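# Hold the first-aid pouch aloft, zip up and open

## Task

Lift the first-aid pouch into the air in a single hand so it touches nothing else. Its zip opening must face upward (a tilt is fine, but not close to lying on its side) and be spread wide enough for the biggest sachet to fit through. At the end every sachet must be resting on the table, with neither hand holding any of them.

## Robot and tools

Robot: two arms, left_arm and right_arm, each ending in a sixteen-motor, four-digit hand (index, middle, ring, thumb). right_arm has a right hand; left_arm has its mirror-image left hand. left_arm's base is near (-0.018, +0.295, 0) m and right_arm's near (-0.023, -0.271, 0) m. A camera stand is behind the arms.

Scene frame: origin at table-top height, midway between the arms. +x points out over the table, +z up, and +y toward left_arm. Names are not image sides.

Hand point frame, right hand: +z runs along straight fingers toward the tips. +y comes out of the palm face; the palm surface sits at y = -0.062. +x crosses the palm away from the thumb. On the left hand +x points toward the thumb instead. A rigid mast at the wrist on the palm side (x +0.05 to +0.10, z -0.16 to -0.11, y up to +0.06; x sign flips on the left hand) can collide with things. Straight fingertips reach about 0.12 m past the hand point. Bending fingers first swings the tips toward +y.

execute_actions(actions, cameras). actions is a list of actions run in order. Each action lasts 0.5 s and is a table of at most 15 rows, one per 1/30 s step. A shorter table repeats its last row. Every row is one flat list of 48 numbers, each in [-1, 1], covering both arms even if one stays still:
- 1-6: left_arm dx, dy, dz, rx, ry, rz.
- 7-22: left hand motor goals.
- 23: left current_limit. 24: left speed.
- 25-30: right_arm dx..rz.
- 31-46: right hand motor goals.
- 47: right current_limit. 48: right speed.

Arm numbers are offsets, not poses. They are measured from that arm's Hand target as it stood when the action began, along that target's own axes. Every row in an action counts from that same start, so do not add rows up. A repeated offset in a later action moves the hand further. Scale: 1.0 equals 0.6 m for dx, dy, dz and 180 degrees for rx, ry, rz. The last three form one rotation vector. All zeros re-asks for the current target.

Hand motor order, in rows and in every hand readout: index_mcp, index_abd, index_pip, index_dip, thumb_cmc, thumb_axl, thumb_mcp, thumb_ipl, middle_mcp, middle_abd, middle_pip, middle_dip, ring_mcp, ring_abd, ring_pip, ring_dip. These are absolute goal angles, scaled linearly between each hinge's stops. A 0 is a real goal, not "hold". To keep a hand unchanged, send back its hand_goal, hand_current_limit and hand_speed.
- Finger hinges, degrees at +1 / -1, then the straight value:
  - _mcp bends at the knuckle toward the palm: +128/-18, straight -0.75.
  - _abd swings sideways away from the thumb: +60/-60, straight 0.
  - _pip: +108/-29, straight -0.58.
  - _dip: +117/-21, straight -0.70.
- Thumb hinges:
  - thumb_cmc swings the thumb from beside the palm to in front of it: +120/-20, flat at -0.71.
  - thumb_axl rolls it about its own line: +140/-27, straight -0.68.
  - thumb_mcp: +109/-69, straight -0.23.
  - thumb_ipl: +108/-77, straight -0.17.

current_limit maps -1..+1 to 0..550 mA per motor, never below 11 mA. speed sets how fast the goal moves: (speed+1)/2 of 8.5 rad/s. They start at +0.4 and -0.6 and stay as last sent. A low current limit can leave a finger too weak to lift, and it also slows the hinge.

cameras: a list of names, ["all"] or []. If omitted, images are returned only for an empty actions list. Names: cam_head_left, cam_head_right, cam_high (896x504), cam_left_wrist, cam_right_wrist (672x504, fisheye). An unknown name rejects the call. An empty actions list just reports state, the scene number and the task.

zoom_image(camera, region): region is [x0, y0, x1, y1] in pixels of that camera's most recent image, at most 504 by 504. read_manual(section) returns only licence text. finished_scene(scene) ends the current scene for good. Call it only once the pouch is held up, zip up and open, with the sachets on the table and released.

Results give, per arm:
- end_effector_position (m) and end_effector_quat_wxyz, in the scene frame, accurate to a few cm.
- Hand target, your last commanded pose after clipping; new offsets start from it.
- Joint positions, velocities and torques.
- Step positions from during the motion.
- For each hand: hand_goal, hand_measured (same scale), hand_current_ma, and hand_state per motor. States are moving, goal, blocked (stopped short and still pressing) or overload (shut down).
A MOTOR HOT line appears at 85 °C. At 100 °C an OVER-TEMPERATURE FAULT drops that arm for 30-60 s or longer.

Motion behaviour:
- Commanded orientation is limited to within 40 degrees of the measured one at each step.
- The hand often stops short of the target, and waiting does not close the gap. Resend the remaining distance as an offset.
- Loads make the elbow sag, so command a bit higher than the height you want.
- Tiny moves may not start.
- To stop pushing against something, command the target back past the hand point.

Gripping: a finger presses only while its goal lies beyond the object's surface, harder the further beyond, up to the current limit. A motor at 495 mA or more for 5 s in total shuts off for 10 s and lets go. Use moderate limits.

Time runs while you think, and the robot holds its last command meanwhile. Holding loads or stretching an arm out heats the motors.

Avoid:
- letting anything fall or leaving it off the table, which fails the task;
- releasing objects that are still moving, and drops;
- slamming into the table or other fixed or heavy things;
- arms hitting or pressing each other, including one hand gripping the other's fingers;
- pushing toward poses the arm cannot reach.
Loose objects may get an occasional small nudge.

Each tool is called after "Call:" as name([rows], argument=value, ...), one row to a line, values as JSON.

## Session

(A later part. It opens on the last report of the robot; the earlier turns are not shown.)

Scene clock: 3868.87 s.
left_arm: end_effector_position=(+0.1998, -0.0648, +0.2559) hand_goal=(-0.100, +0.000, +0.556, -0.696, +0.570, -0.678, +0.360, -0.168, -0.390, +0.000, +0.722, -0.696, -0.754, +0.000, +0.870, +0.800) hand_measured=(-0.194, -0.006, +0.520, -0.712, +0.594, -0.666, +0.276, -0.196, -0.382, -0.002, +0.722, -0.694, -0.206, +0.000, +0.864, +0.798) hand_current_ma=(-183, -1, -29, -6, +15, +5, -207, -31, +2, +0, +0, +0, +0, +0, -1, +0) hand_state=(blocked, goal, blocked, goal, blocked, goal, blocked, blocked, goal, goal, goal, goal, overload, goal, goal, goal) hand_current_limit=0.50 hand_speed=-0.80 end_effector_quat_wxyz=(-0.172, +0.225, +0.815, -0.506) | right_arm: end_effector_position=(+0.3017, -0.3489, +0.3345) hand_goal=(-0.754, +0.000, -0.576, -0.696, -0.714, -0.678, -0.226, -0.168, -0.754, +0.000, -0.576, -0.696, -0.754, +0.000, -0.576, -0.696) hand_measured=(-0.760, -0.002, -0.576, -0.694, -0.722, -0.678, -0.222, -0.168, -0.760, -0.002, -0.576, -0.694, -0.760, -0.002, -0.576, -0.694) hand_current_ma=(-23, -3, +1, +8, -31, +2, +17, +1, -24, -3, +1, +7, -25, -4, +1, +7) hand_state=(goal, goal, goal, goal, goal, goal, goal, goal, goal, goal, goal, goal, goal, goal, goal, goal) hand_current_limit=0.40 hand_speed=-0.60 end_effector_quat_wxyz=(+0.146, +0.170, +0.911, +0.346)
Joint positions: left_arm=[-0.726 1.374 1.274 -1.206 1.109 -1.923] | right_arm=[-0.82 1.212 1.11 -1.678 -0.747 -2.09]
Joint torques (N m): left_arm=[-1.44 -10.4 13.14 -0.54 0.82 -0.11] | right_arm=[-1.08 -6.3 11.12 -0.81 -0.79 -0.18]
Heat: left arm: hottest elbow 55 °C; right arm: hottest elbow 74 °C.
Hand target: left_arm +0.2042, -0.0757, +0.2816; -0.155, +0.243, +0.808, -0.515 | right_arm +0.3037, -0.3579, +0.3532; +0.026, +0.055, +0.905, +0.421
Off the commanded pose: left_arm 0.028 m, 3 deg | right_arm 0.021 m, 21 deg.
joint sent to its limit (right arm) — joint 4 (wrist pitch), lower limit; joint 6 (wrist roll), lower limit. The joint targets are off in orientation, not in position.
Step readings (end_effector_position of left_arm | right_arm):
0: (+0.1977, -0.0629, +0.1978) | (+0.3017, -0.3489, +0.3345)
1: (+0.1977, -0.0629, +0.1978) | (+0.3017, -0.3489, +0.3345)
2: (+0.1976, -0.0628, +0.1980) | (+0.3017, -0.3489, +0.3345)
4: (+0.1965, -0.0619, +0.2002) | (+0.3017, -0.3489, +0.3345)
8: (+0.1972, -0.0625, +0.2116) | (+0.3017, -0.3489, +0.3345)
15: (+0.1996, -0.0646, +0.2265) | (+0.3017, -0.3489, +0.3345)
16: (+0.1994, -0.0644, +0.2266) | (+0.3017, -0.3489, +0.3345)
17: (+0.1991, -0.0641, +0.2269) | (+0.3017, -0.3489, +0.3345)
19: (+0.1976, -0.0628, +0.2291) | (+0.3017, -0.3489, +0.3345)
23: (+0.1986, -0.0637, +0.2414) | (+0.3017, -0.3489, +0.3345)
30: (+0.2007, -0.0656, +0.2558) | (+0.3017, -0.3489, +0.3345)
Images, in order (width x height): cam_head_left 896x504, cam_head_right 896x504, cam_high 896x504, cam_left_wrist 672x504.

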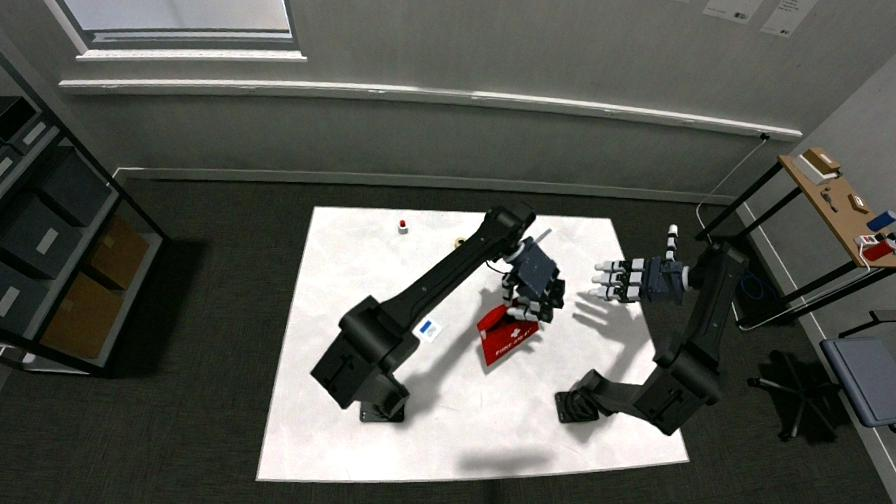

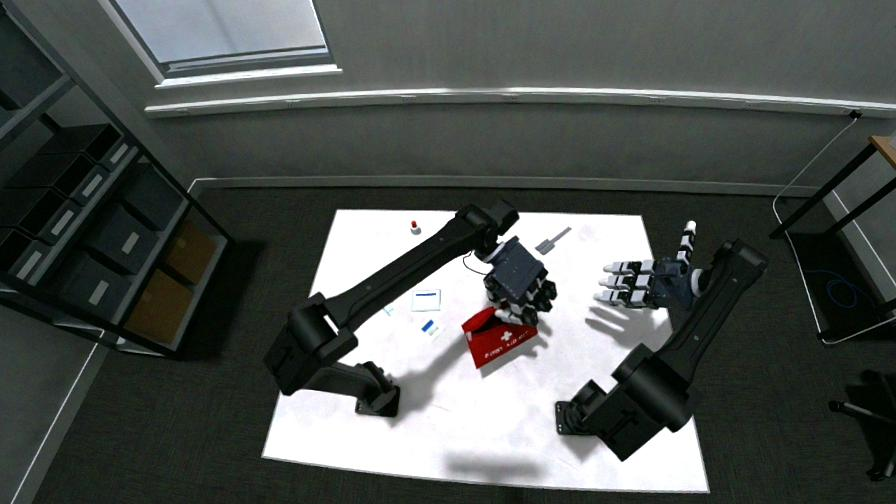

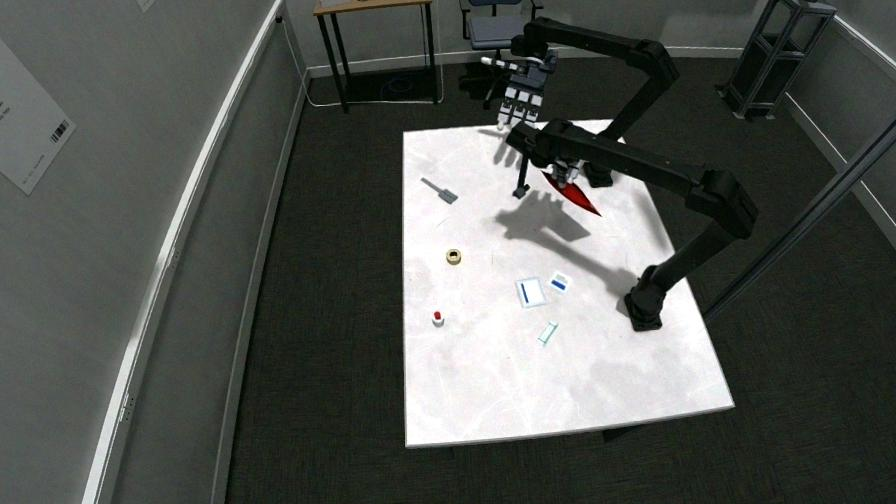

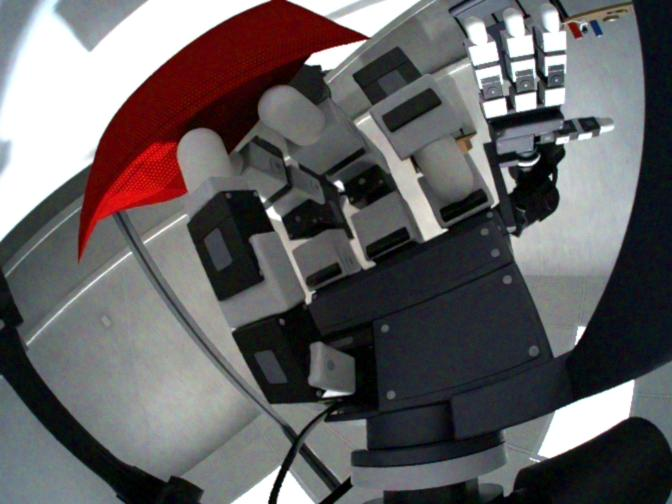

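Call:
execute_actions(actions=[], cameras=["cam_right_wrist","cam_high"])

Call:
zoom_image(camera="cam_right_wrist", region=[150, 0, 550, 250])

Scene clock: 3900.70 s.
left_arm: end_effector_position=(+0.1998, -0.0648, +0.2559) hand_goal=(-0.100, +0.000, +0.556, -0.696, +0.570, -0.678, +0.360, -0.168, -0.390, +0.000, +0.722, -0.696, -0.754, +0.000, +0.870, +0.800) hand_measured=(-0.194, -0.006, +0.520, -0.712, +0.594, -0.666, +0.276, -0.196, -0.382, -0.002, +0.722, -0.694, -0.206, +0.000, +0.864, +0.798) hand_current_ma=(-183, -1, -29, -6, +15, +5, -207, -31, +2, +0, +0, +0, +0, +0, -1, +0) hand_state=(blocked, goal, blocked, goal, blocked, goal, blocked, blocked, goal, goal, goal, goal, overload, goal, goal, goal) hand_current_limit=0.50 hand_speed=-0.80 end_effector_quat_wxyz=(-0.172, +0.225, +0.815, -0.506) | right_arm: end_effector_position=(+0.3017, -0.3489, +0.3345) hand_goal=(-0.754, +0.000, -0.576, -0.696, -0.714, -0.678, -0.226, -0.168, -0.754, +0.000, -0.576, -0.696, -0.754, +0.000, -0.576, -0.696) hand_measured=(-0.760, -0.002, -0.576, -0.694, -0.722, -0.678, -0.222, -0.168, -0.760, -0.002, -0.576, -0.694, -0.760, -0.002, -0.576, -0.694) hand_current_ma=(-23, -3, +1, +8, -31, +2, +17, +1, -24, -3, +1, +7, -25, -4, +1, +7) hand_state=(goal, goal, goal, goal, goal, goal, goal, goal, goal, goal, goal, goal, goal, goal, goal, goal) hand_current_limit=0.40 hand_speed=-0.60 end_effector_quat_wxyz=(+0.146, +0.170, +0.911, +0.346)
Joint positions: left_arm=[-0.726 1.374 1.274 -1.206 1.109 -1.923] | right_arm=[-0.82 1.212 1.11 -1.678 -0.747 -2.09]
Joint velocities: within noise
Joint torques (N m): left_arm=[-1.49 -10.4 13.15 -0.51 0.82 -0.1] | right_arm=[-1.08 -6.42 11.11 -0.8 -0.78 -0.18]
Heat: left arm: hottest elbow 62 °C; right arm: hottest elbow 75 °C.
Hand target: left_arm +0.2042, -0.0757, +0.2816; -0.155, +0.243, +0.808, -0.515 | right_arm +0.3037, -0.3579, +0.3532; +0.026, +0.055, +0.905, +0.421
Off the commanded pose: left_arm 0.028 m, 3 deg | right_arm 0.021 m, 21 deg.
Images, in order (width x height): cam_high 896x504, cam_right_wrist 672x504.

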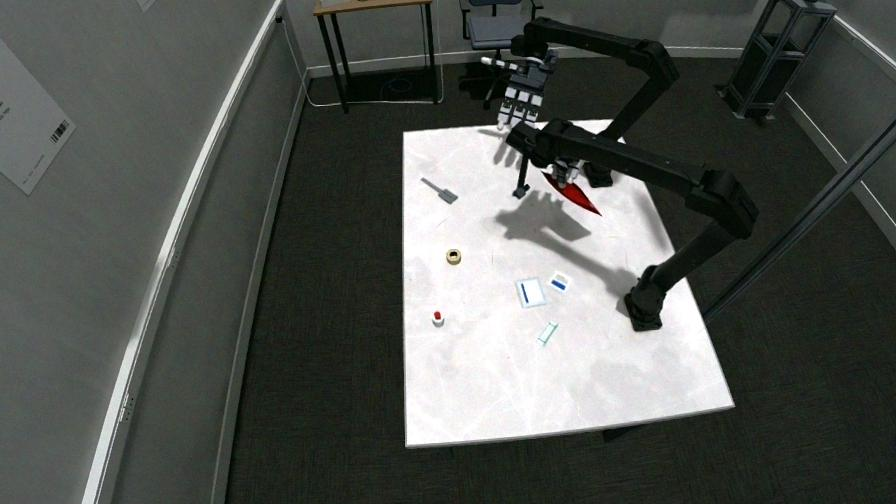

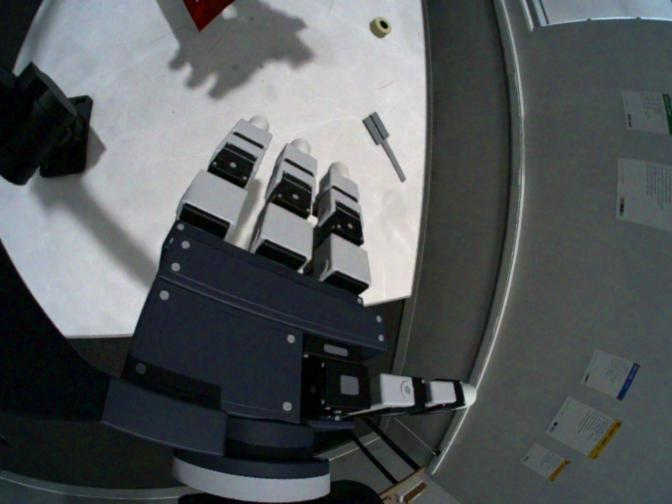

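Scaled by 1.260 from the camera's 672x504 image, which has a finer 960x720 frame.

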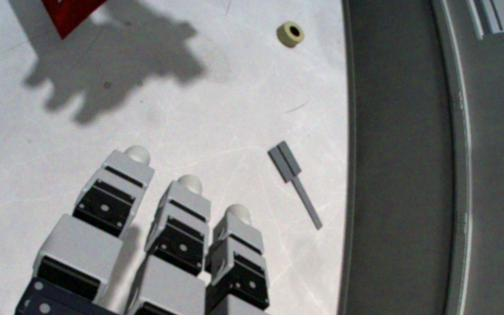

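Call:
execute_actions([
  [[0,0,0,0,0,0,-0.1,0,0.556,-0.696,0.571,-0.678,0.36,-0.168,-0.39,0,0.48,-0.696,-0.754,0,0.87,0.8,0.5,-0.9,0,0,0,0,0,0,-0.754,0,-0.576,-0.696,-0.714,-0.678,-0.226,-0.168,-0.754,0,-0.576,-0.696,-0.754,0,-0.576,-0.696,0.4,-0.6]],
], cameras=["cam_head_left","cam_left_wrist","cam_head_right"])

Call:
zoom_image(camera="cam_head_right", region=[445, 300, 565, 400])

Call:
zoom_image(camera="cam_head_left", region=[450, 290, 570, 390])

Scene clock: 4052.00 s.
left_arm: end_effector_position=(+0.1998, -0.0648, +0.2559) hand_goal=(-0.100, +0.000, +0.556, -0.696, +0.570, -0.678, +0.360, -0.168, -0.390, +0.000, +0.480, -0.696, -0.754, +0.000, +0.870, +0.800) hand_measured=(-0.194, -0.006, +0.520, -0.712, +0.596, -0.666, +0.280, -0.196, -0.382, -0.002, +0.482, -0.694, -0.206, +0.000, +0.864, +0.798) hand_current_ma=(-183, -1, -29, -6, +17, +6, -197, -31, +2, +0, +0, +0, +0, +0, -1, +0) hand_state=(blocked, goal, blocked, goal, blocked, goal, blocked, blocked, goal, goal, goal, goal, overload, goal, goal, goal) hand_current_limit=0.50 hand_speed=-0.90 end_effector_quat_wxyz=(-0.172, +0.225, +0.815, -0.506) | right_arm: end_effector_position=(+0.3017, -0.3489, +0.3345) hand_goal=(-0.754, +0.000, -0.576, -0.696, -0.714, -0.678, -0.226, -0.168, -0.754, +0.000, -0.576, -0.696, -0.754, +0.000, -0.576, -0.696) hand_measured=(-0.760, -0.002, -0.576, -0.694, -0.722, -0.678, -0.222, -0.168, -0.760, -0.002, -0.576, -0.694, -0.760, -0.002, -0.576, -0.694) hand_current_ma=(-23, -3, +1, +8, -31, +2, +17, +1, -24, -3, +1, +7, -25, -4, +1, +7) hand_state=(goal, goal, goal, goal, goal, goal, goal, goal, goal, goal, goal, goal, goal, goal, goal, goal) hand_current_limit=0.40 hand_speed=-0.60 end_effector_quat_wxyz=(+0.146, +0.170, +0.911, +0.346)
Joint positions: left_arm=[-0.726 1.374 1.274 -1.206 1.109 -1.923] | right_arm=[-0.82 1.212 1.11 -1.678 -0.747 -2.09]
Joint torques (N m): left_arm=[-1.38 -10.4 13.16 -0.57 0.83 -0.1] | right_arm=[-1.03 -6.42 11.11 -0.83 -0.78 -0.17]
Heat: left arm: hottest elbow 68 °C; right arm: hottest elbow 76 °C.
Hand target: left_arm +0.2042, -0.0757, +0.2816; -0.155, +0.243, +0.808, -0.515 | right_arm +0.3037, -0.3579, +0.3532; +0.026, +0.055, +0.905, +0.421
Off the commanded pose: left_arm 0.028 m, 3 deg | right_arm 0.021 m, 21 deg.
joint sent to its limit (right arm) — joint 4 (wrist pitch), lower limit; joint 6 (wrist roll), lower limit. The joint targets are off in orientation, not in position.
Step readings (end_effector_position of left_arm | right_arm):
0: (+0.1998, -0.0648, +0.2559) | (+0.3017, -0.3489, +0.3345)
1: (+0.1998, -0.0648, +0.2559) | (+0.3017, -0.3489, +0.3345)
2: (+0.1998, -0.0648, +0.2559) | (+0.3017, -0.3489, +0.3345)
4: (+0.1998, -0.0648, +0.2559) | (+0.3017, -0.3489, +0.3345)
8: (+0.1998, -0.0648, +0.2559) | (+0.3017, -0.3489, +0.3345)
15: (+0.1998, -0.0648, +0.2559) | (+0.3017, -0.3489, +0.3345)
Images, in order (width x height): cam_head_left 896x504, cam_head_right 896x504, cam_left_wrist 672x504.

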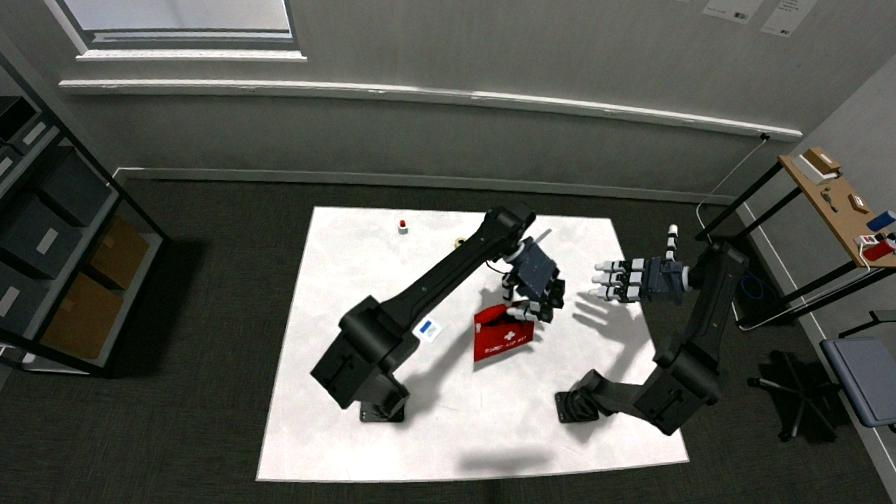

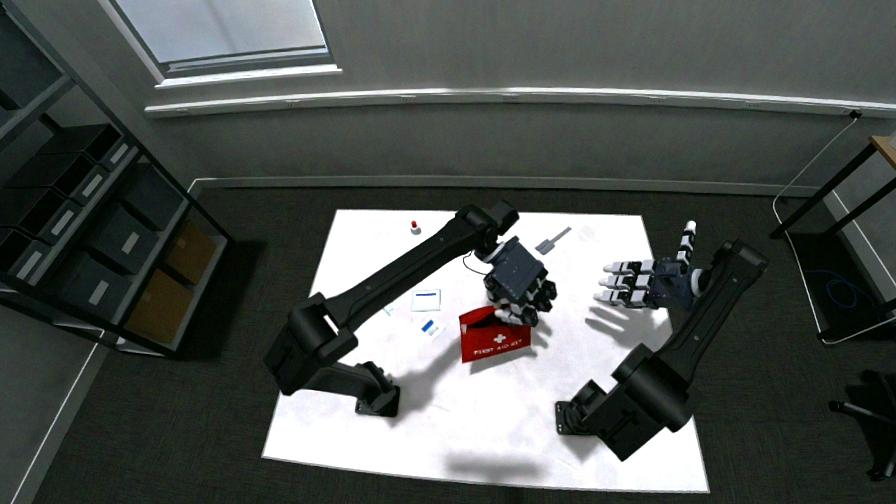

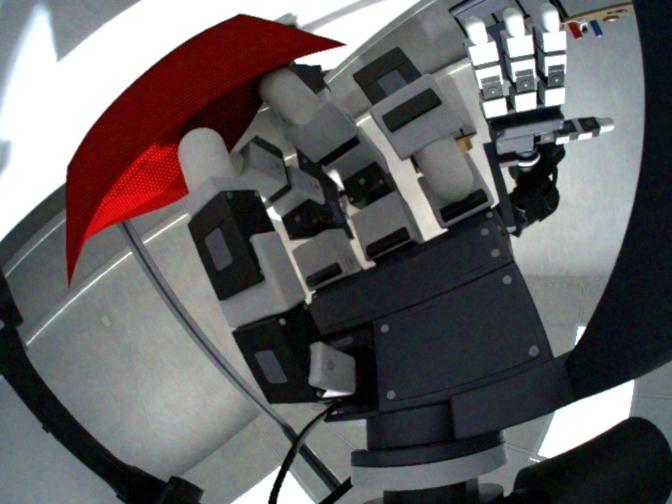

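Scaled by 4.200 from the camera's 896x504 image, which has a finer 1280x720 frame.

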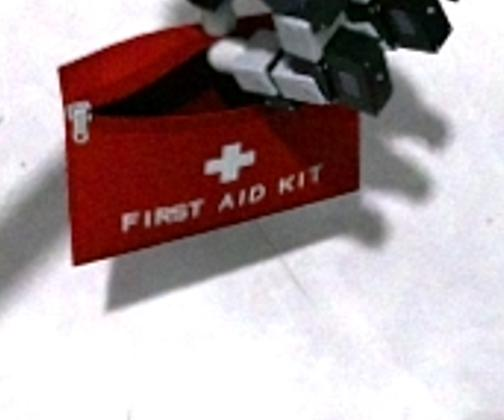

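Scaled by 4.200 from the camera's 896x504 image, which has a finer 1280x720 frame.

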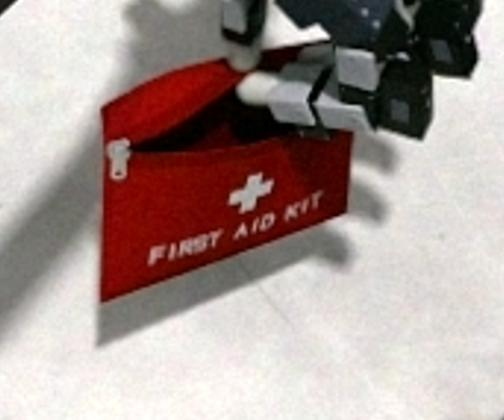

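Call:
zoom_image(camera="cam_head_left", region=[470, 300, 540, 350])

Call:
zoom_image(camera="cam_left_wrist", region=[50, 0, 390, 300])

Scaled by 7.200 from the camera's 896x504 image, which has a finer 1280x720 frame.

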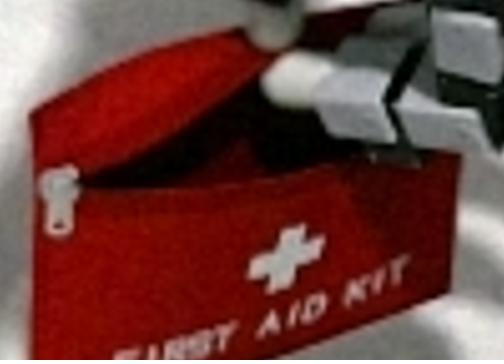

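Scaled by 1.482 from the camera's 672x504 image, which has a finer 960x720 frame.

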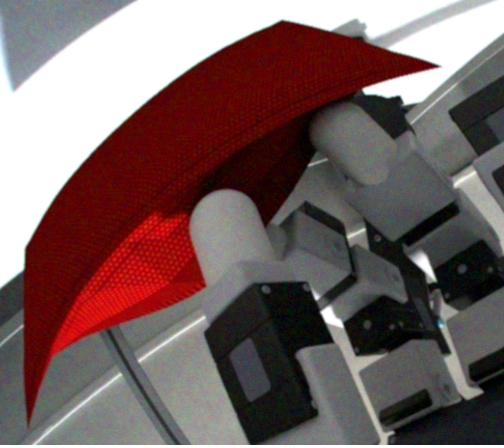

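Call:
execute_actions(actions=[], cameras=["cam_head_right"])

Call:
zoom_image(camera="cam_head_right", region=[370, 270, 560, 390])

Scene clock: 4085.97 s.
left_arm: end_effector_position=(+0.1998, -0.0648, +0.2559) hand_goal=(-0.100, +0.000, +0.556, -0.696, +0.570, -0.678, +0.360, -0.168, -0.390, +0.000, +0.480, -0.696, -0.754, +0.000, +0.870, +0.800) hand_measured=(-0.194, -0.006, +0.520, -0.712, +0.596, -0.666, +0.280, -0.196, -0.382, -0.002, +0.482, -0.694, -0.206, +0.000, +0.864, +0.798) hand_current_ma=(-183, -1, -29, -6, +17, +6, -197, -31, +2, +0, +0, +0, +0, +0, -1, +0) hand_state=(blocked, goal, blocked, goal, blocked, goal, blocked, blocked, goal, goal, goal, goal, overload, goal, goal, goal) hand_current_limit=0.50 hand_speed=-0.90 end_effector_quat_wxyz=(-0.172, +0.225, +0.815, -0.506) | right_arm: end_effector_position=(+0.3017, -0.3489, +0.3345) hand_goal=(-0.754, +0.000, -0.576, -0.696, -0.714, -0.678, -0.226, -0.168, -0.754, +0.000, -0.576, -0.696, -0.754, +0.000, -0.576, -0.696) hand_measured=(-0.760, -0.002, -0.576, -0.694, -0.722, -0.678, -0.222, -0.168, -0.760, -0.002, -0.576, -0.694, -0.760, -0.002, -0.576, -0.694) hand_current_ma=(-23, -3, +1, +8, -31, +2, +17, +1, -24, -3, +1, +7, -25, -4, +1, +7) hand_state=(goal, goal, goal, goal, goal, goal, goal, goal, goal, goal, goal, goal, goal, goal, goal, goal) hand_current_limit=0.40 hand_speed=-0.60 end_effector_quat_wxyz=(+0.146, +0.170, +0.911, +0.346)
Joint positions: left_arm=[-0.726 1.374 1.274 -1.206 1.109 -1.923] | right_arm=[-0.82 1.212 1.11 -1.678 -0.747 -2.09]
Joint velocities: within noise
Joint torques (N m): left_arm=[-1.49 -10.34 13.19 -0.55 0.82 -0.1] | right_arm=[-0.97 -6.3 11.1 -0.8 -0.78 -0.17]
Heat: left arm: hottest elbow 68 °C; right arm: hottest elbow 77 °C.
Hand target: left_arm +0.2042, -0.0757, +0.2816; -0.155, +0.243, +0.808, -0.515 | right_arm +0.3037, -0.3579, +0.3532; +0.026, +0.055, +0.905, +0.421
Off the commanded pose: left_arm 0.028 m, 3 deg | right_arm 0.021 m, 21 deg.
Images, in order (width x height): cam_head_right 896x504.

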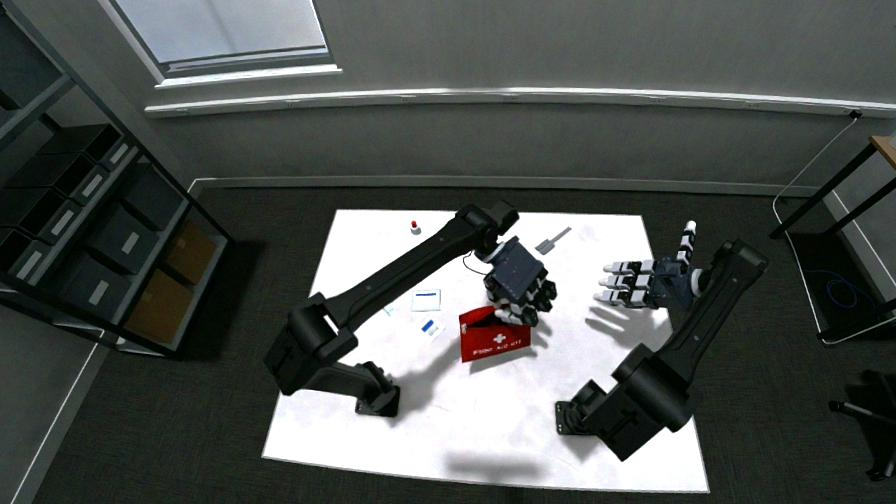

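Scaled by 2.653 from the camera's 896x504 image, which has a finer 1280x720 frame.

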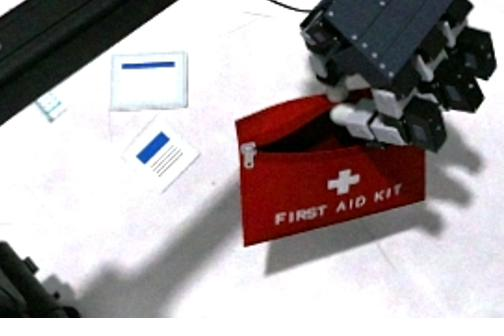

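Call:
finished_scene(scene=2)

The scene is finished: the task was done.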